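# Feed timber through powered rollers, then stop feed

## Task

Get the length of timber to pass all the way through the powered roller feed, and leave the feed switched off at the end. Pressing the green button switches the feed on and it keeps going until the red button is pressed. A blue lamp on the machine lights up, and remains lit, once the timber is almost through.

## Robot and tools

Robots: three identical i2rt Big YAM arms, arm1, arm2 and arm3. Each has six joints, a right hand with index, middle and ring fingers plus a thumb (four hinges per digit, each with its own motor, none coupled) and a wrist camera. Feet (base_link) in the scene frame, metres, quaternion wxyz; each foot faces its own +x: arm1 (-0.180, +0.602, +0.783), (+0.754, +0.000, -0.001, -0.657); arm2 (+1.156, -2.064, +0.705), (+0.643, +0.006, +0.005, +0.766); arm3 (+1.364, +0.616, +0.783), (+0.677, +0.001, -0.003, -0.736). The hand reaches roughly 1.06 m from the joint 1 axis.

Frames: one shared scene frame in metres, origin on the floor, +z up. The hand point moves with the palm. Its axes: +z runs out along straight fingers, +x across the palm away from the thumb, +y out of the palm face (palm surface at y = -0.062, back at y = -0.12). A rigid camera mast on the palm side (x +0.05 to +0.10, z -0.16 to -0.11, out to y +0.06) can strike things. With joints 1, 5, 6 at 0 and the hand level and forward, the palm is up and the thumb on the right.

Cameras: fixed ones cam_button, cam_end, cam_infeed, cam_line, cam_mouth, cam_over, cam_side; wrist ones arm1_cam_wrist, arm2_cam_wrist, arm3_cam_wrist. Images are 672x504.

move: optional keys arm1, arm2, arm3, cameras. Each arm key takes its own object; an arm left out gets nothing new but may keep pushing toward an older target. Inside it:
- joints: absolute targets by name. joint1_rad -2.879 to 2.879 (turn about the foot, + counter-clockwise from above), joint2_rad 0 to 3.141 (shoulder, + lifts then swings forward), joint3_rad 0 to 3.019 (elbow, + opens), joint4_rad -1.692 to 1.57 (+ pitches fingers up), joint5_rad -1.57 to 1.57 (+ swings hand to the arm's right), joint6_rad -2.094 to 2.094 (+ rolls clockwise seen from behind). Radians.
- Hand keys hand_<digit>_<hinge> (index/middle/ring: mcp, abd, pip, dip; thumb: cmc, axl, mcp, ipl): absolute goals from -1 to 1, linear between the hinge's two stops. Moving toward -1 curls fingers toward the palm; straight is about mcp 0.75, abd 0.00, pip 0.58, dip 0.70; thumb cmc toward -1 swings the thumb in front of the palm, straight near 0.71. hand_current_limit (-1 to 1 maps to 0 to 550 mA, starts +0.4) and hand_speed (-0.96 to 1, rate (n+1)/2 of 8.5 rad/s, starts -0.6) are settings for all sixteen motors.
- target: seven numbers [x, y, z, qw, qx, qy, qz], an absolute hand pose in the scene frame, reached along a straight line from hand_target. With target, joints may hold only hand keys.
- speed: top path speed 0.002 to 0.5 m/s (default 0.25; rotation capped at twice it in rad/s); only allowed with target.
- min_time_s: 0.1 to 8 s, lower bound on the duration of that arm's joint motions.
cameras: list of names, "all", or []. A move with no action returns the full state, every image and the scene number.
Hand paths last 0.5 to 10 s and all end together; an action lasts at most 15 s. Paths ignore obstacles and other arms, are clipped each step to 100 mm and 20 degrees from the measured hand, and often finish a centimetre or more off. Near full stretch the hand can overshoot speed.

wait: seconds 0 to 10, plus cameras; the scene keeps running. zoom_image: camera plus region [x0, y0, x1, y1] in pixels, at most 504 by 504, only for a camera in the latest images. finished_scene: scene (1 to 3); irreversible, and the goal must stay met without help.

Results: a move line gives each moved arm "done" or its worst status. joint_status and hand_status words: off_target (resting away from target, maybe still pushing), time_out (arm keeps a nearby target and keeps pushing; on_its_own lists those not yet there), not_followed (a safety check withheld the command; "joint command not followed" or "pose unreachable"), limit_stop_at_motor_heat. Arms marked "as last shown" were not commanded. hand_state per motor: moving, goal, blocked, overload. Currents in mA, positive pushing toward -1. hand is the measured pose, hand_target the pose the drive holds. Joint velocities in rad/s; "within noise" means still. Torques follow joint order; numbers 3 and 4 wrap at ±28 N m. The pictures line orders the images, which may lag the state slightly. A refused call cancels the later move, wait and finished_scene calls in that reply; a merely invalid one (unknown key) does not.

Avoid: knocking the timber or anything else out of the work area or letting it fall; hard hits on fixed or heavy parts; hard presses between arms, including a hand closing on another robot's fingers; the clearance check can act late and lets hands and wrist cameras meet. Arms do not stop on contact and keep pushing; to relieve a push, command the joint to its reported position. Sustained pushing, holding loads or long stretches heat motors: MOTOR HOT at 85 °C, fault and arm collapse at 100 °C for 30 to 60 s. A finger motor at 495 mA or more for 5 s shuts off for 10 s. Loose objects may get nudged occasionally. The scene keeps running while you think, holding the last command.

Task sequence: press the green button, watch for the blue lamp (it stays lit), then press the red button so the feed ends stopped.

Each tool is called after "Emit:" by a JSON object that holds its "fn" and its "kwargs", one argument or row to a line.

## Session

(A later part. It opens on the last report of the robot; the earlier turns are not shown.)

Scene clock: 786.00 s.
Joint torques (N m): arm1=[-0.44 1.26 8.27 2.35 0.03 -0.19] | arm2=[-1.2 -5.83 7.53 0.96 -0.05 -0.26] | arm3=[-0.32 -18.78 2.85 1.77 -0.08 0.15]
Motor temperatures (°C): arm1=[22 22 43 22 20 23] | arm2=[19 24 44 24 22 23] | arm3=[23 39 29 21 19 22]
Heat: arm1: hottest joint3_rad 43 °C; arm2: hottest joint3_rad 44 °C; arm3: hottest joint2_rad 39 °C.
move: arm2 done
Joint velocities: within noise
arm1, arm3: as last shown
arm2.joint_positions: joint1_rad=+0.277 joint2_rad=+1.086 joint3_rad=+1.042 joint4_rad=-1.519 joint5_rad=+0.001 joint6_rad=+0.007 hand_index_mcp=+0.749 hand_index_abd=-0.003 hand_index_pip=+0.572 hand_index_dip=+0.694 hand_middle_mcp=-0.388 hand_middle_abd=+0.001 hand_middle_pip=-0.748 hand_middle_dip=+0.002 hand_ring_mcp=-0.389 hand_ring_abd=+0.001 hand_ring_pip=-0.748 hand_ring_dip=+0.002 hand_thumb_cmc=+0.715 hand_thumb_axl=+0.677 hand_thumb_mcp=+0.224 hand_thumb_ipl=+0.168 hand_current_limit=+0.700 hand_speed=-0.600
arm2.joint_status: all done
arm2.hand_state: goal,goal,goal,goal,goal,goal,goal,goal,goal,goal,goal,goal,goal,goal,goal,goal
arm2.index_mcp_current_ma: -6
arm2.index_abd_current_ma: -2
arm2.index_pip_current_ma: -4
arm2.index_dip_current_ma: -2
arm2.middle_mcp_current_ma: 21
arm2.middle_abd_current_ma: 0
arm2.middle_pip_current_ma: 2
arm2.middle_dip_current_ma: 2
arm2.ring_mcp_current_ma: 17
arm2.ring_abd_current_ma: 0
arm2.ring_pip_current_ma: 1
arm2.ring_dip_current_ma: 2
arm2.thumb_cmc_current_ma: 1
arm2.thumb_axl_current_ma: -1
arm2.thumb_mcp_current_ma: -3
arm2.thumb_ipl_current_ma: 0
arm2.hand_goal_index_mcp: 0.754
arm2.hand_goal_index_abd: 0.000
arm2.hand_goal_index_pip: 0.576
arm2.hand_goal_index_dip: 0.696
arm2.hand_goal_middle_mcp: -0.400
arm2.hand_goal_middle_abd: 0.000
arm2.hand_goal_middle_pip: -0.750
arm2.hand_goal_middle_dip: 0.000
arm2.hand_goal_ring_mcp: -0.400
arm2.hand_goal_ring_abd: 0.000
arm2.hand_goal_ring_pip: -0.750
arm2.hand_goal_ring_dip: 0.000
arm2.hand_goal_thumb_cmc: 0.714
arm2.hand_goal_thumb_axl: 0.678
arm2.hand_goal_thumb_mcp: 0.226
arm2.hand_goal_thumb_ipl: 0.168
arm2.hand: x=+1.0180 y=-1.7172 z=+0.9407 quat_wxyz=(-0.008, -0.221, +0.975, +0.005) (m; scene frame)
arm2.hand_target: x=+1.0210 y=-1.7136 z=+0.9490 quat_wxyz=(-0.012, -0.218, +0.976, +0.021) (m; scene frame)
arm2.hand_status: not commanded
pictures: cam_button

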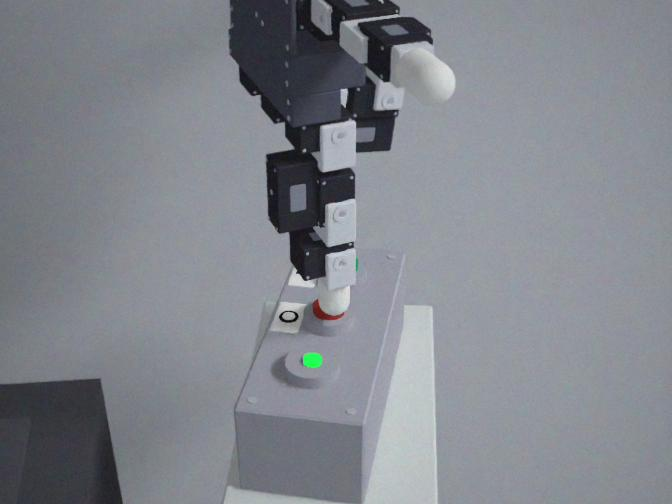

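Emit:
{"fn": "move", "kwargs": {
  "arm2": {"joints": {"joint1_rad": 0.264, "joint2_rad": 1.07, "joint3_rad": 0.99, "joint4_rad": -1.45}, "min_time_s": 1.5},
  "cameras": ["cam_button", "cam_over"]
}}

Scene clock: 792.80 s.
Joint torques (N m): arm1=[-0.44 1.26 8.25 2.35 0.03 -0.19] | arm2=[-0.5 -4.84 6.38 1.09 -0.26 -0.24] | arm3=[-0.44 -18.78 2.84 1.73 -0.09 0.15]
Motor temperatures (°C): arm1=[22 22 43 22 20 23] | arm2=[19 24 44 24 22 23] | arm3=[23 39 29 21 19 22]
Heat: arm1: hottest joint3_rad 43 °C; arm2: hottest joint3_rad 44 °C; arm3: hottest joint2_rad 39 °C.
move: arm2 done
Joint velocities: within noise
arm1, arm3: as last shown
arm2.joint_positions: joint1_rad=+0.275 joint2_rad=+1.071 joint3_rad=+1.002 joint4_rad=-1.468 joint5_rad=+0.005 joint6_rad=+0.007 hand_index_mcp=+0.764 hand_index_abd=+0.009 hand_index_pip=+0.582 hand_index_dip=+0.697 hand_middle_mcp=-0.388 hand_middle_abd=+0.001 hand_middle_pip=-0.748 hand_middle_dip=+0.002 hand_ring_mcp=-0.389 hand_ring_abd=+0.001 hand_ring_pip=-0.748 hand_ring_dip=+0.002 hand_thumb_cmc=+0.715 hand_thumb_axl=+0.677 hand_thumb_mcp=+0.224 hand_thumb_ipl=+0.168 hand_current_limit=+0.700 hand_speed=-0.600
arm2.joint_status: all done
arm2.hand_state: goal,goal,goal,goal,goal,goal,goal,goal,goal,goal,goal,goal,goal,goal,goal,goal
arm2.index_mcp_current_ma: 15
arm2.index_abd_current_ma: 10
arm2.index_pip_current_ma: 8
arm2.index_dip_current_ma: 1
arm2.middle_mcp_current_ma: 21
arm2.middle_abd_current_ma: 0
arm2.middle_pip_current_ma: 2
arm2.middle_dip_current_ma: 2
arm2.ring_mcp_current_ma: 17
arm2.ring_abd_current_ma: 0
arm2.ring_pip_current_ma: 1
arm2.ring_dip_current_ma: 2
arm2.thumb_cmc_current_ma: 1
arm2.thumb_axl_current_ma: -1
arm2.thumb_mcp_current_ma: -3
arm2.thumb_ipl_current_ma: 0
arm2.hand_goal_index_mcp: 0.754
arm2.hand_goal_index_abd: 0.000
arm2.hand_goal_index_pip: 0.576
arm2.hand_goal_index_dip: 0.696
arm2.hand_goal_middle_mcp: -0.400
arm2.hand_goal_middle_abd: 0.000
arm2.hand_goal_middle_pip: -0.750
arm2.hand_goal_middle_dip: 0.000
arm2.hand_goal_ring_mcp: -0.400
arm2.hand_goal_ring_abd: 0.000
arm2.hand_goal_ring_pip: -0.750
arm2.hand_goal_ring_dip: 0.000
arm2.hand_goal_thumb_cmc: 0.714
arm2.hand_goal_thumb_axl: 0.678
arm2.hand_goal_thumb_mcp: 0.226
arm2.hand_goal_thumb_ipl: 0.168
arm2.hand: x=+1.0193 y=-1.7161 z=+0.9318 quat_wxyz=(-0.009, -0.219, +0.975, +0.019) (m; scene frame)
arm2.hand_target: x=+1.0210 y=-1.7141 z=+0.9283 quat_wxyz=(-0.012, -0.218, +0.976, +0.022) (m; scene frame)
arm2.hand_status: not commanded
pictures: cam_button, cam_over

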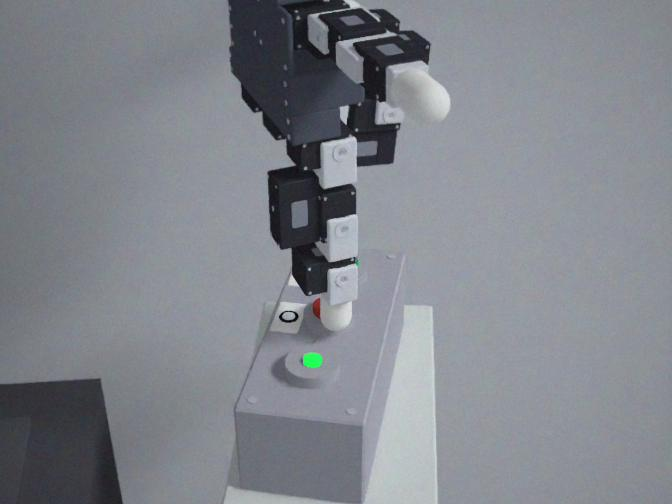

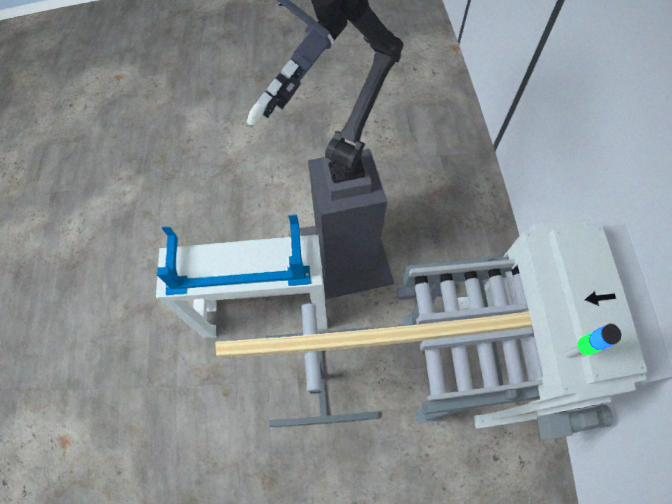

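Emit:
{"fn": "zoom_image", "kwargs": {
  "camera": "cam_button",
  "region": [270, 240, 400, 390]
}}

Scaled by 3.360 from the camera's 672x504 image, which has a finer 960x720 frame.

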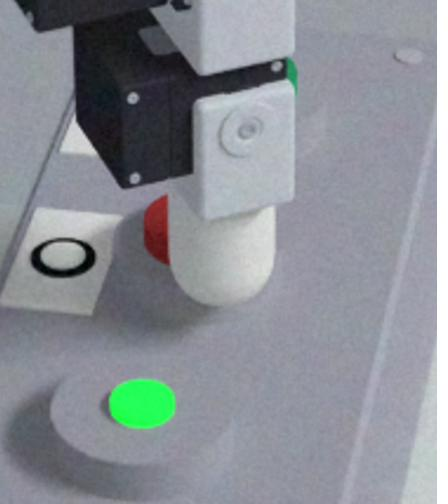

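Emit:
{"fn": "move", "kwargs": {
  "arm2": {"joints": {"joint1_rad": 0.31, "joint2_rad": 1.09, "joint3_rad": 1.15, "joint4_rad": -1.58}, "min_time_s": 1.2},
  "cameras": ["cam_button"]
}}

Emit:
{"fn": "move", "kwargs": {
  "arm2": {"joints": {"joint1_rad": 0.31, "joint2_rad": 1.07, "joint3_rad": 1.06, "joint4_rad": -1.522}, "min_time_s": 1.2},
  "cameras": ["cam_button"]
}}

Scene clock: 817.80 s.
Joint torques (N m): arm1=[-0.44 1.2 8.25 2.33 0.03 -0.19] | arm2=[1.67 -4.19 11.11 0.09 -0.14 -0.24] | arm3=[-0.32 -18.9 2.8 1.78 -0.09 0.14]
Motor temperatures (°C): arm1=[22 22 44 22 20 23] | arm2=[19 24 43 24 22 23] | arm3=[23 39 29 20 19 22]
Heat: arm1: hottest joint3_rad 44 °C; arm2: hottest joint3_rad 43 °C; arm3: hottest joint2_rad 39 °C.
move: arm2 done
Joint velocities: within noise
arm1, arm3: as last shown
arm2.joint_positions: joint1_rad=+0.297 joint2_rad=+1.080 joint3_rad=+1.098 joint4_rad=-1.571 joint5_rad=+0.002 joint6_rad=+0.007 hand_index_mcp=+0.750 hand_index_abd=+0.003 hand_index_pip=+0.574 hand_index_dip=+0.696 hand_middle_mcp=-0.388 hand_middle_abd=+0.001 hand_middle_pip=-0.748 hand_middle_dip=+0.002 hand_ring_mcp=-0.389 hand_ring_abd=+0.001 hand_ring_pip=-0.748 hand_ring_dip=+0.002 hand_thumb_cmc=+0.715 hand_thumb_axl=+0.677 hand_thumb_mcp=+0.224 hand_thumb_ipl=+0.168 hand_current_limit=+0.700 hand_speed=-0.600
arm2.joint_status: all done
arm2.hand_state: goal,goal,goal,goal,goal,goal,goal,goal,goal,goal,goal,goal,goal,goal,goal,goal
arm2.index_mcp_current_ma: -5
arm2.index_abd_current_ma: 3
arm2.index_pip_current_ma: -2
arm2.index_dip_current_ma: 0
arm2.middle_mcp_current_ma: 21
arm2.middle_abd_current_ma: 0
arm2.middle_pip_current_ma: 2
arm2.middle_dip_current_ma: 2
arm2.ring_mcp_current_ma: 17
arm2.ring_abd_current_ma: 0
arm2.ring_pip_current_ma: 1
arm2.ring_dip_current_ma: 2
arm2.thumb_cmc_current_ma: 1
arm2.thumb_axl_current_ma: -1
arm2.thumb_mcp_current_ma: -3
arm2.thumb_ipl_current_ma: 0
arm2.hand_goal_index_mcp: 0.754
arm2.hand_goal_index_abd: 0.000
arm2.hand_goal_index_pip: 0.576
arm2.hand_goal_index_dip: 0.696
arm2.hand_goal_middle_mcp: -0.400
arm2.hand_goal_middle_abd: 0.000
arm2.hand_goal_middle_pip: -0.750
arm2.hand_goal_middle_dip: 0.000
arm2.hand_goal_ring_mcp: -0.400
arm2.hand_goal_ring_abd: 0.000
arm2.hand_goal_ring_pip: -0.750
arm2.hand_goal_ring_dip: 0.000
arm2.hand_goal_thumb_cmc: 0.714
arm2.hand_goal_thumb_axl: 0.678
arm2.hand_goal_thumb_mcp: 0.226
arm2.hand_goal_thumb_ipl: 0.168
arm2.hand: x=+1.0115 y=-1.7195 z=+0.9649 quat_wxyz=(-0.009, -0.230, +0.973, +0.011) (m; scene frame)
arm2.hand_target: x=+1.0012 y=-1.7119 z=+0.9852 quat_wxyz=(-0.014, -0.240, +0.970, +0.027) (m; scene frame)
arm2.hand_status: not commanded
pictures: cam_button

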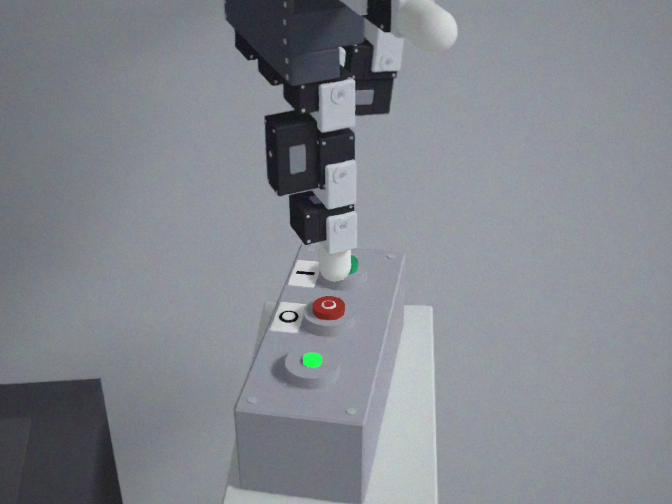

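Scene clock: 819.40 s.
Joint torques (N m): arm1=[-0.44 1.26 8.25 2.35 0.03 -0.19] | arm2=[1.61 -5.07 7.39 0.94 -0.17 -0.26] | arm3=[-0.32 -18.78 2.84 1.77 -0.1 0.16]
Motor temperatures (°C): arm1=[22 22 44 22 20 23] | arm2=[19 24 43 24 22 23] | arm3=[23 39 29 20 19 22]
Heat: arm1: hottest joint3_rad 44 °C; arm2: hottest joint3_rad 43 °C; arm3: hottest joint2_rad 39 °C.
move: arm2 done
Joint velocities: within noise
arm1, arm3: as last shown
arm2.joint_positions: joint1_rad=+0.297 joint2_rad=+1.080 joint3_rad=+1.057 joint4_rad=-1.534 joint5_rad=+0.002 joint6_rad=+0.007 hand_index_mcp=+0.750 hand_index_abd=+0.003 hand_index_pip=+0.574 hand_index_dip=+0.696 hand_middle_mcp=-0.388 hand_middle_abd=+0.001 hand_middle_pip=-0.748 hand_middle_dip=+0.002 hand_ring_mcp=-0.389 hand_ring_abd=+0.001 hand_ring_pip=-0.748 hand_ring_dip=+0.002 hand_thumb_cmc=+0.715 hand_thumb_axl=+0.677 hand_thumb_mcp=+0.224 hand_thumb_ipl=+0.168 hand_current_limit=+0.700 hand_speed=-0.600
arm2.joint_status: all done
arm2.hand_state: goal,goal,goal,goal,goal,goal,goal,goal,goal,goal,goal,goal,goal,goal,goal,goal
arm2.index_mcp_current_ma: -5
arm2.index_abd_current_ma: 3
arm2.index_pip_current_ma: -2
arm2.index_dip_current_ma: 0
arm2.middle_mcp_current_ma: 21
arm2.middle_abd_current_ma: 0
arm2.middle_pip_current_ma: 2
arm2.middle_dip_current_ma: 2
arm2.ring_mcp_current_ma: 17
arm2.ring_abd_current_ma: 0
arm2.ring_pip_current_ma: 1
arm2.ring_dip_current_ma: 2
arm2.thumb_cmc_current_ma: 1
arm2.thumb_axl_current_ma: -1
arm2.thumb_mcp_current_ma: -3
arm2.thumb_ipl_current_ma: 0
arm2.hand_goal_index_mcp: 0.754
arm2.hand_goal_index_abd: 0.000
arm2.hand_goal_index_pip: 0.576
arm2.hand_goal_index_dip: 0.696
arm2.hand_goal_middle_mcp: -0.400
arm2.hand_goal_middle_abd: 0.000
arm2.hand_goal_middle_pip: -0.750
arm2.hand_goal_middle_dip: 0.000
arm2.hand_goal_ring_mcp: -0.400
arm2.hand_goal_ring_abd: 0.000
arm2.hand_goal_ring_pip: -0.750
arm2.hand_goal_ring_dip: 0.000
arm2.hand_goal_thumb_cmc: 0.714
arm2.hand_goal_thumb_axl: 0.678
arm2.hand_goal_thumb_mcp: 0.226
arm2.hand_goal_thumb_ipl: 0.168
arm2.hand: x=+1.0117 y=-1.7204 z=+0.9489 quat_wxyz=(-0.008, -0.230, +0.973, +0.009) (m; scene frame)
arm2.hand_target: x=+1.0051 y=-1.7203 z=+0.9551 quat_wxyz=(-0.012, -0.240, +0.970, +0.021) (m; scene frame)
arm2.hand_status: not commanded
pictures: cam_button

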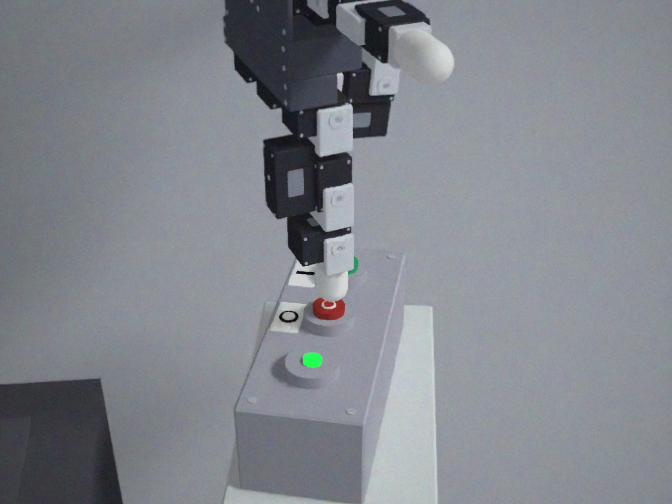

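Emit:
{"fn": "move", "kwargs": {
  "arm2": {"joints": {"joint1_rad": 0.326, "joint2_rad": 1.07, "joint3_rad": 1.03, "joint4_rad": -1.494}, "min_time_s": 1.2},
  "cameras": ["cam_button"]
}}

Emit:
{"fn": "zoom_image", "kwargs": {
  "camera": "cam_button",
  "region": [270, 240, 400, 390]
}}

Scene clock: 833.37 s.
Joint torques (N m): arm1=[-0.44 1.26 8.25 2.35 0.03 -0.19] | arm2=[1.67 -5.01 7.61 1.05 -0.12 -0.24] | arm3=[-0.38 -18.78 2.82 1.8 -0.09 0.14]
Motor temperatures (°C): arm1=[22 22 44 22 20 23] | arm2=[19 24 42 24 22 23] | arm3=[23 39 29 20 19 22]
Heat: arm1: hottest joint3_rad 44 °C; arm2: hottest joint3_rad 42 °C; arm3: hottest joint2_rad 39 °C.
move: arm2 done
Joint velocities: within noise
arm1, arm3: as last shown
arm2.joint_positions: joint1_rad=+0.313 joint2_rad=+1.080 joint3_rad=+1.027 joint4_rad=-1.507 joint5_rad=+0.002 joint6_rad=+0.007 hand_index_mcp=+0.750 hand_index_abd=+0.003 hand_index_pip=+0.574 hand_index_dip=+0.696 hand_middle_mcp=-0.388 hand_middle_abd=+0.001 hand_middle_pip=-0.748 hand_middle_dip=+0.002 hand_ring_mcp=-0.389 hand_ring_abd=+0.001 hand_ring_pip=-0.748 hand_ring_dip=+0.002 hand_thumb_cmc=+0.715 hand_thumb_axl=+0.677 hand_thumb_mcp=+0.224 hand_thumb_ipl=+0.168 hand_current_limit=+0.700 hand_speed=-0.600
arm2.joint_status: all done
arm2.hand_state: goal,goal,goal,goal,goal,goal,goal,goal,goal,goal,goal,goal,goal,goal,goal,goal
arm2.index_mcp_current_ma: -5
arm2.index_abd_current_ma: 3
arm2.index_pip_current_ma: -2
arm2.index_dip_current_ma: 0
arm2.middle_mcp_current_ma: 21
arm2.middle_abd_current_ma: 0
arm2.middle_pip_current_ma: 2
arm2.middle_dip_current_ma: 2
arm2.ring_mcp_current_ma: 17
arm2.ring_abd_current_ma: 0
arm2.ring_pip_current_ma: 1
arm2.ring_dip_current_ma: 2
arm2.thumb_cmc_current_ma: 1
arm2.thumb_axl_current_ma: -1
arm2.thumb_mcp_current_ma: -3
arm2.thumb_ipl_current_ma: 0
arm2.hand_goal_index_mcp: 0.754
arm2.hand_goal_index_abd: 0.000
arm2.hand_goal_index_pip: 0.576
arm2.hand_goal_index_dip: 0.696
arm2.hand_goal_middle_mcp: -0.400
arm2.hand_goal_middle_abd: 0.000
arm2.hand_goal_middle_pip: -0.750
arm2.hand_goal_middle_dip: 0.000
arm2.hand_goal_ring_mcp: -0.400
arm2.hand_goal_ring_abd: 0.000
arm2.hand_goal_ring_pip: -0.750
arm2.hand_goal_ring_dip: 0.000
arm2.hand_goal_thumb_cmc: 0.714
arm2.hand_goal_thumb_axl: 0.678
arm2.hand_goal_thumb_mcp: 0.226
arm2.hand_goal_thumb_ipl: 0.168
arm2.hand: x=+1.0065 y=-1.7237 z=+0.9373 quat_wxyz=(-0.008, -0.238, +0.971, +0.008) (m; scene frame)
arm2.hand_target: x=+0.9998 y=-1.7236 z=+0.9434 quat_wxyz=(-0.012, -0.248, +0.969, +0.020) (m; scene frame)
arm2.hand_status: not commanded
pictures: cam_button

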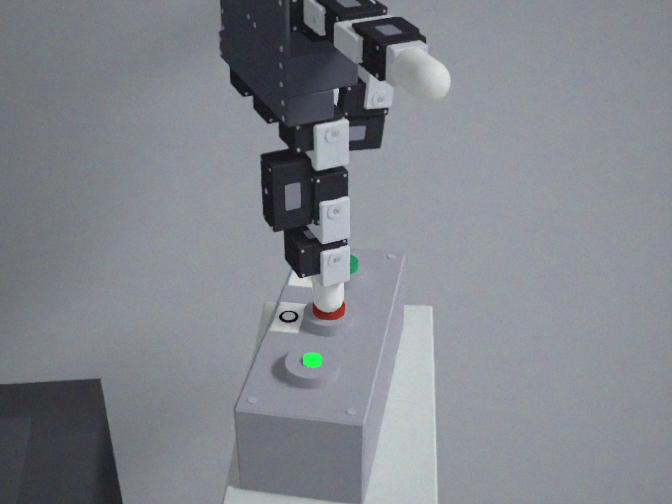

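Scaled by 3.360 from the camera's 672x504 image, which has a finer 960x720 frame.

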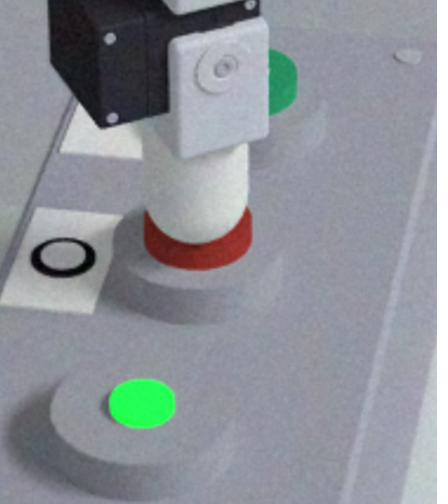

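Emit:
{"fn": "move", "kwargs": {
  "arm2": {"joints": {"joint1_rad": 0.326, "joint2_rad": 1.07, "joint3_rad": 0.97, "joint4_rad": -1.434}, "min_time_s": 1.5},
  "cameras": ["cam_button"]
}}

Scene clock: 840.83 s.
Joint torques (N m): arm1=[-0.44 1.26 8.24 2.33 0.03 -0.19] | arm2=[1.32 -3.55 5.55 1.28 -0.23 -0.28] | arm3=[-0.38 -18.9 2.8 1.76 -0.09 0.14]
Motor temperatures (°C): arm1=[22 22 44 22 20 23] | arm2=[19 24 42 24 22 23] | arm3=[23 39 29 20 19 22]
Heat: arm1: hottest joint3_rad 44 °C; arm2: hottest joint3_rad 42 °C; arm3: hottest joint2_rad 39 °C.
move: arm2 done
Joint velocities: within noise
arm1.joint_positions: joint1_rad=-0.771 joint2_rad=+0.644 joint3_rad=+1.563 joint4_rad=-1.166 joint5_rad=+0.108 joint6_rad=+1.072 hand_index_mcp=+0.756 hand_index_abd=+0.001 hand_index_pip=+0.577 hand_index_dip=+0.696 hand_middle_mcp=+0.756 hand_middle_abd=+0.001 hand_middle_pip=+0.577 hand_middle_dip=+0.696 hand_ring_mcp=+0.756 hand_ring_abd=+0.001 hand_ring_pip=+0.577 hand_ring_dip=+0.696 hand_thumb_cmc=+0.715 hand_thumb_axl=+0.677 hand_thumb_mcp=+0.226 hand_thumb_ipl=+0.168 hand_current_limit=+0.400 hand_speed=-0.600
arm1.joint_status: not commanded
arm1.hand_state: goal,goal,goal,goal,goal,goal,goal,goal,goal,goal,goal,goal,goal,goal,goal,goal
arm1.index_mcp_current_ma: 9
arm1.index_abd_current_ma: 3
arm1.index_pip_current_ma: 4
arm1.index_dip_current_ma: 0
arm1.middle_mcp_current_ma: 9
arm1.middle_abd_current_ma: 3
arm1.middle_pip_current_ma: 4
arm1.middle_dip_current_ma: 0
arm1.ring_mcp_current_ma: 9
arm1.ring_abd_current_ma: 3
arm1.ring_pip_current_ma: 4
arm1.ring_dip_current_ma: 0
arm1.thumb_cmc_current_ma: 7
arm1.thumb_axl_current_ma: -4
arm1.thumb_mcp_current_ma: -1
arm1.thumb_ipl_current_ma: -2
arm1.hand_goal_index_mcp: 0.754
arm1.hand_goal_index_abd: 0.000
arm1.hand_goal_index_pip: 0.576
arm1.hand_goal_index_dip: 0.696
arm1.hand_goal_middle_mcp: 0.754
arm1.hand_goal_middle_abd: 0.000
arm1.hand_goal_middle_pip: 0.576
arm1.hand_goal_middle_dip: 0.696
arm1.hand_goal_ring_mcp: 0.754
arm1.hand_goal_ring_abd: 0.000
arm1.hand_goal_ring_pip: 0.576
arm1.hand_goal_ring_dip: 0.696
arm1.hand_goal_thumb_cmc: 0.714
arm1.hand_goal_thumb_axl: 0.678
arm1.hand_goal_thumb_mcp: 0.226
arm1.hand_goal_thumb_ipl: 0.168
arm1.hand: x=-0.4003 y=+0.4821 z=+1.4610 quat_wxyz=(+0.608, +0.492, -0.616, +0.092) (m; scene frame)
arm1.hand_target: x=-0.3972 y=+0.4864 z=+1.4704 quat_wxyz=(+0.617, +0.487, -0.611, +0.095) (m; scene frame)
arm1.hand_status: not commanded
arm2.joint_positions: joint1_rad=+0.313 joint2_rad=+1.059 joint3_rad=+0.993 joint4_rad=-1.454 joint5_rad=+0.004 joint6_rad=+0.007 hand_index_mcp=+0.774 hand_index_abd=-0.006 hand_index_pip=+0.590 hand_index_dip=+0.701 hand_middle_mcp=-0.388 hand_middle_abd=+0.001 hand_middle_pip=-0.748 hand_middle_dip=+0.002 hand_ring_mcp=-0.389 hand_ring_abd=+0.001 hand_ring_pip=-0.748 hand_ring_dip=+0.002 hand_thumb_cmc=+0.715 hand_thumb_axl=+0.677 hand_thumb_mcp=+0.224 hand_thumb_ipl=+0.168 hand_current_limit=+0.700 hand_speed=-0.600
arm2.joint_status: all done
arm2.hand_state: goal,goal,goal,goal,goal,goal,goal,goal,goal,goal,goal,goal,goal,goal,goal,goal
arm2.index_mcp_current_ma: 39
arm2.index_abd_current_ma: -5
arm2.index_pip_current_ma: 24
arm2.index_dip_current_ma: 6
arm2.middle_mcp_current_ma: 21
arm2.middle_abd_current_ma: 0
arm2.middle_pip_current_ma: 2
arm2.middle_dip_current_ma: 2
arm2.ring_mcp_current_ma: 17
arm2.ring_abd_current_ma: 0
arm2.ring_pip_current_ma: 1
arm2.ring_dip_current_ma: 2
arm2.thumb_cmc_current_ma: 1
arm2.thumb_axl_current_ma: -1
arm2.thumb_mcp_current_ma: -3
arm2.thumb_ipl_current_ma: 0
arm2.hand_goal_index_mcp: 0.754
arm2.hand_goal_index_abd: 0.000
arm2.hand_goal_index_pip: 0.576
arm2.hand_goal_index_dip: 0.696
arm2.hand_goal_middle_mcp: -0.400
arm2.hand_goal_middle_abd: 0.000
arm2.hand_goal_middle_pip: -0.750
arm2.hand_goal_middle_dip: 0.000
arm2.hand_goal_ring_mcp: -0.400
arm2.hand_goal_ring_abd: 0.000
arm2.hand_goal_ring_pip: -0.750
arm2.hand_goal_ring_dip: 0.000
arm2.hand_goal_thumb_cmc: 0.714
arm2.hand_goal_thumb_axl: 0.678
arm2.hand_goal_thumb_mcp: 0.226
arm2.hand_goal_thumb_ipl: 0.168
arm2.hand: x=+1.0058 y=-1.7221 z=+0.9335 quat_wxyz=(-0.012, -0.238, +0.971, +0.027) (m; scene frame)
arm2.hand_target: x=+1.0003 y=-1.7249 z=+0.9207 quat_wxyz=(-0.012, -0.248, +0.969, +0.020) (m; scene frame)
arm2.hand_status: not commanded
arm3.joint_positions: joint1_rad=+0.123 joint2_rad=+2.595 joint3_rad=+1.178 joint4_rad=+1.418 joint5_rad=+0.268 joint6_rad=-0.011 hand_index_mcp=-0.039 hand_index_abd=-0.003 hand_index_pip=-0.204 hand_index_dip=+0.697 hand_middle_mcp=-0.042 hand_middle_abd=-0.003 hand_middle_pip=-0.204 hand_middle_dip=+0.698 hand_ring_mcp=-0.044 hand_ring_abd=-0.002 hand_ring_pip=-0.204 hand_ring_dip=+0.698 hand_thumb_cmc=+0.719 hand_thumb_axl=+0.680 hand_thumb_mcp=-0.446 hand_thumb_ipl=-0.155 hand_current_limit=+0.700 hand_speed=-0.800
arm3.joint_status: not commanded
arm3.hand_state: goal,goal,goal,goal,goal,goal,goal,goal,goal,goal,goal,goal,goal,goal,goal,goal
arm3.index_mcp_current_ma: 6
arm3.index_abd_current_ma: 0
arm3.index_pip_current_ma: -1
arm3.index_dip_current_ma: 0
arm3.middle_mcp_current_ma: 3
arm3.middle_abd_current_ma: -1
arm3.middle_pip_current_ma: -1
arm3.middle_dip_current_ma: 0
arm3.ring_mcp_current_ma: 2
arm3.ring_abd_current_ma: 0
arm3.ring_pip_current_ma: -1
arm3.ring_dip_current_ma: 0
arm3.thumb_cmc_current_ma: 1
arm3.thumb_axl_current_ma: 0
arm3.thumb_mcp_current_ma: 0
arm3.thumb_ipl_current_ma: 0
arm3.hand_goal_index_mcp: -0.050
arm3.hand_goal_index_abd: 0.000
arm3.hand_goal_index_pip: -0.200
arm3.hand_goal_index_dip: 0.696
arm3.hand_goal_middle_mcp: -0.050
arm3.hand_goal_middle_abd: 0.000
arm3.hand_goal_middle_pip: -0.200
arm3.hand_goal_middle_dip: 0.696
arm3.hand_goal_ring_mcp: -0.050
arm3.hand_goal_ring_abd: 0.000
arm3.hand_goal_ring_pip: -0.200
arm3.hand_goal_ring_dip: 0.696
arm3.hand_goal_thumb_cmc: 0.714
arm3.hand_goal_thumb_axl: 0.678
arm3.hand_goal_thumb_mcp: -0.448
arm3.hand_goal_thumb_ipl: -0.156
arm3.hand: x=+1.3242 y=-0.0615 z=+0.7621 quat_wxyz=(+0.704, +0.701, -0.079, -0.082) (m; scene frame)
arm3.hand_target: x=+1.3229 y=-0.0640 z=+0.7652 quat_wxyz=(+0.703, +0.702, -0.080, -0.080) (m; scene frame)
arm3.hand_status: not commanded
pictures: cam_button

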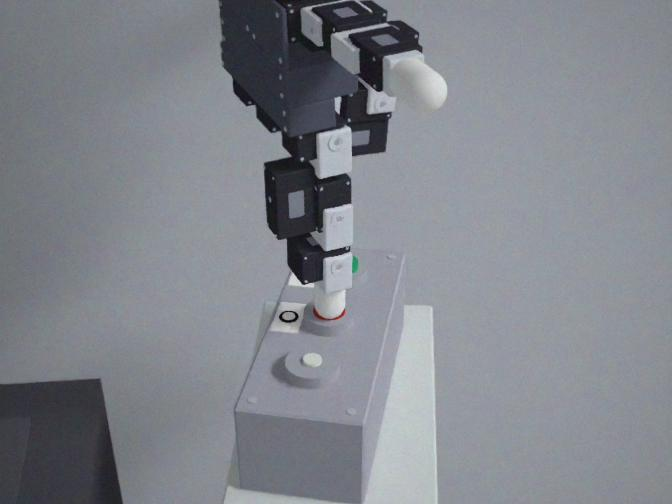

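Pressed; the light is off. Raising.

Emit:
{"fn": "move", "kwargs": {
  "arm2": {"joints": {"joint1_rad": 0.313, "joint2_rad": 1.09, "joint3_rad": 1.19, "joint4_rad": -1.61}, "min_time_s": 1.5},
  "cameras": ["cam_button", "cam_over"]
}}

Scene clock: 846.83 s.
Joint torques (N m): arm1=[-0.44 1.26 8.25 2.35 0.03 -0.19] | arm2=[0.32 -4.01 11.18 -0.01 -0.14 -0.26] | arm3=[-0.32 -18.78 2.78 1.77 -0.09 0.15]
Motor temperatures (°C): arm1=[22 22 44 22 20 23] | arm2=[19 24 43 24 22 23] | arm3=[23 39 29 20 19 22]
Heat: arm1: hottest joint3_rad 44 °C; arm2: hottest joint3_rad 43 °C; arm3: hottest joint2_rad 39 °C.
move: arm2 done
Joint velocities: within noise
arm1, arm3: as last shown
arm2.joint_positions: joint1_rad=+0.313 joint2_rad=+1.080 joint3_rad=+1.138 joint4_rad=-1.601 joint5_rad=+0.002 joint6_rad=+0.007 hand_index_mcp=+0.753 hand_index_abd=-0.003 hand_index_pip=+0.577 hand_index_dip=+0.698 hand_middle_mcp=-0.388 hand_middle_abd=+0.001 hand_middle_pip=-0.748 hand_middle_dip=+0.002 hand_ring_mcp=-0.389 hand_ring_abd=+0.001 hand_ring_pip=-0.748 hand_ring_dip=+0.002 hand_thumb_cmc=+0.715 hand_thumb_axl=+0.677 hand_thumb_mcp=+0.224 hand_thumb_ipl=+0.168 hand_current_limit=+0.700 hand_speed=-0.600
arm2.joint_status: all done
arm2.hand_state: goal,goal,goal,goal,goal,goal,goal,goal,goal,goal,goal,goal,goal,goal,goal,goal
arm2.index_mcp_current_ma: 0
arm2.index_abd_current_ma: -2
arm2.index_pip_current_ma: 1
arm2.index_dip_current_ma: 1
arm2.middle_mcp_current_ma: 21
arm2.middle_abd_current_ma: 0
arm2.middle_pip_current_ma: 2
arm2.middle_dip_current_ma: 2
arm2.ring_mcp_current_ma: 17
arm2.ring_abd_current_ma: 0
arm2.ring_pip_current_ma: 1
arm2.ring_dip_current_ma: 2
arm2.thumb_cmc_current_ma: 1
arm2.thumb_axl_current_ma: -1
arm2.thumb_mcp_current_ma: -3
arm2.thumb_ipl_current_ma: 0
arm2.hand_goal_index_mcp: 0.754
arm2.hand_goal_index_abd: 0.000
arm2.hand_goal_index_pip: 0.576
arm2.hand_goal_index_dip: 0.696
arm2.hand_goal_middle_mcp: -0.400
arm2.hand_goal_middle_abd: 0.000
arm2.hand_goal_middle_pip: -0.750
arm2.hand_goal_middle_dip: 0.000
arm2.hand_goal_ring_mcp: -0.400
arm2.hand_goal_ring_abd: 0.000
arm2.hand_goal_ring_pip: -0.750
arm2.hand_goal_ring_dip: 0.000
arm2.hand_goal_thumb_cmc: 0.714
arm2.hand_goal_thumb_axl: 0.678
arm2.hand_goal_thumb_mcp: 0.226
arm2.hand_goal_thumb_ipl: 0.168
arm2.hand: x=+1.0051 y=-1.7204 z=+0.9812 quat_wxyz=(-0.010, -0.238, +0.971, +0.016) (m; scene frame)
arm2.hand_target: x=+0.9998 y=-1.7114 z=+1.0014 quat_wxyz=(-0.015, -0.241, +0.970, +0.031) (m; scene frame)
arm2.hand_status: not commanded
pictures: cam_button, cam_over

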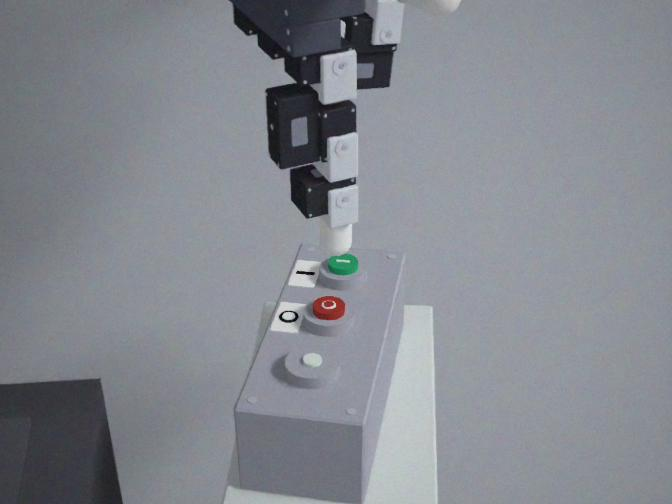

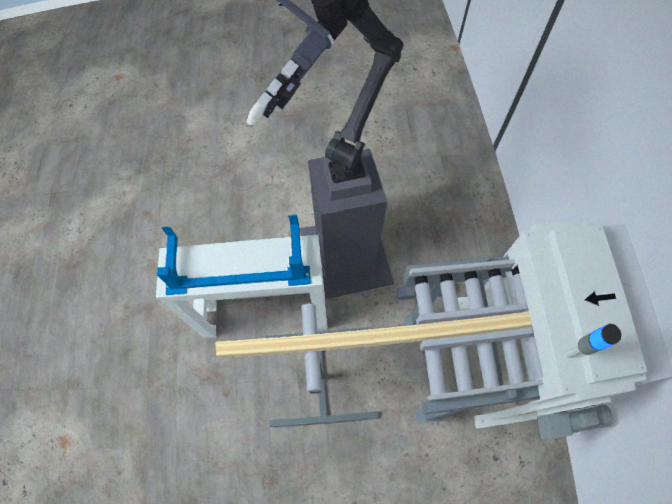

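Emit:
{"fn": "finished_scene", "kwargs": {
  "scene": 2
}}

The scene is finished: the task was done.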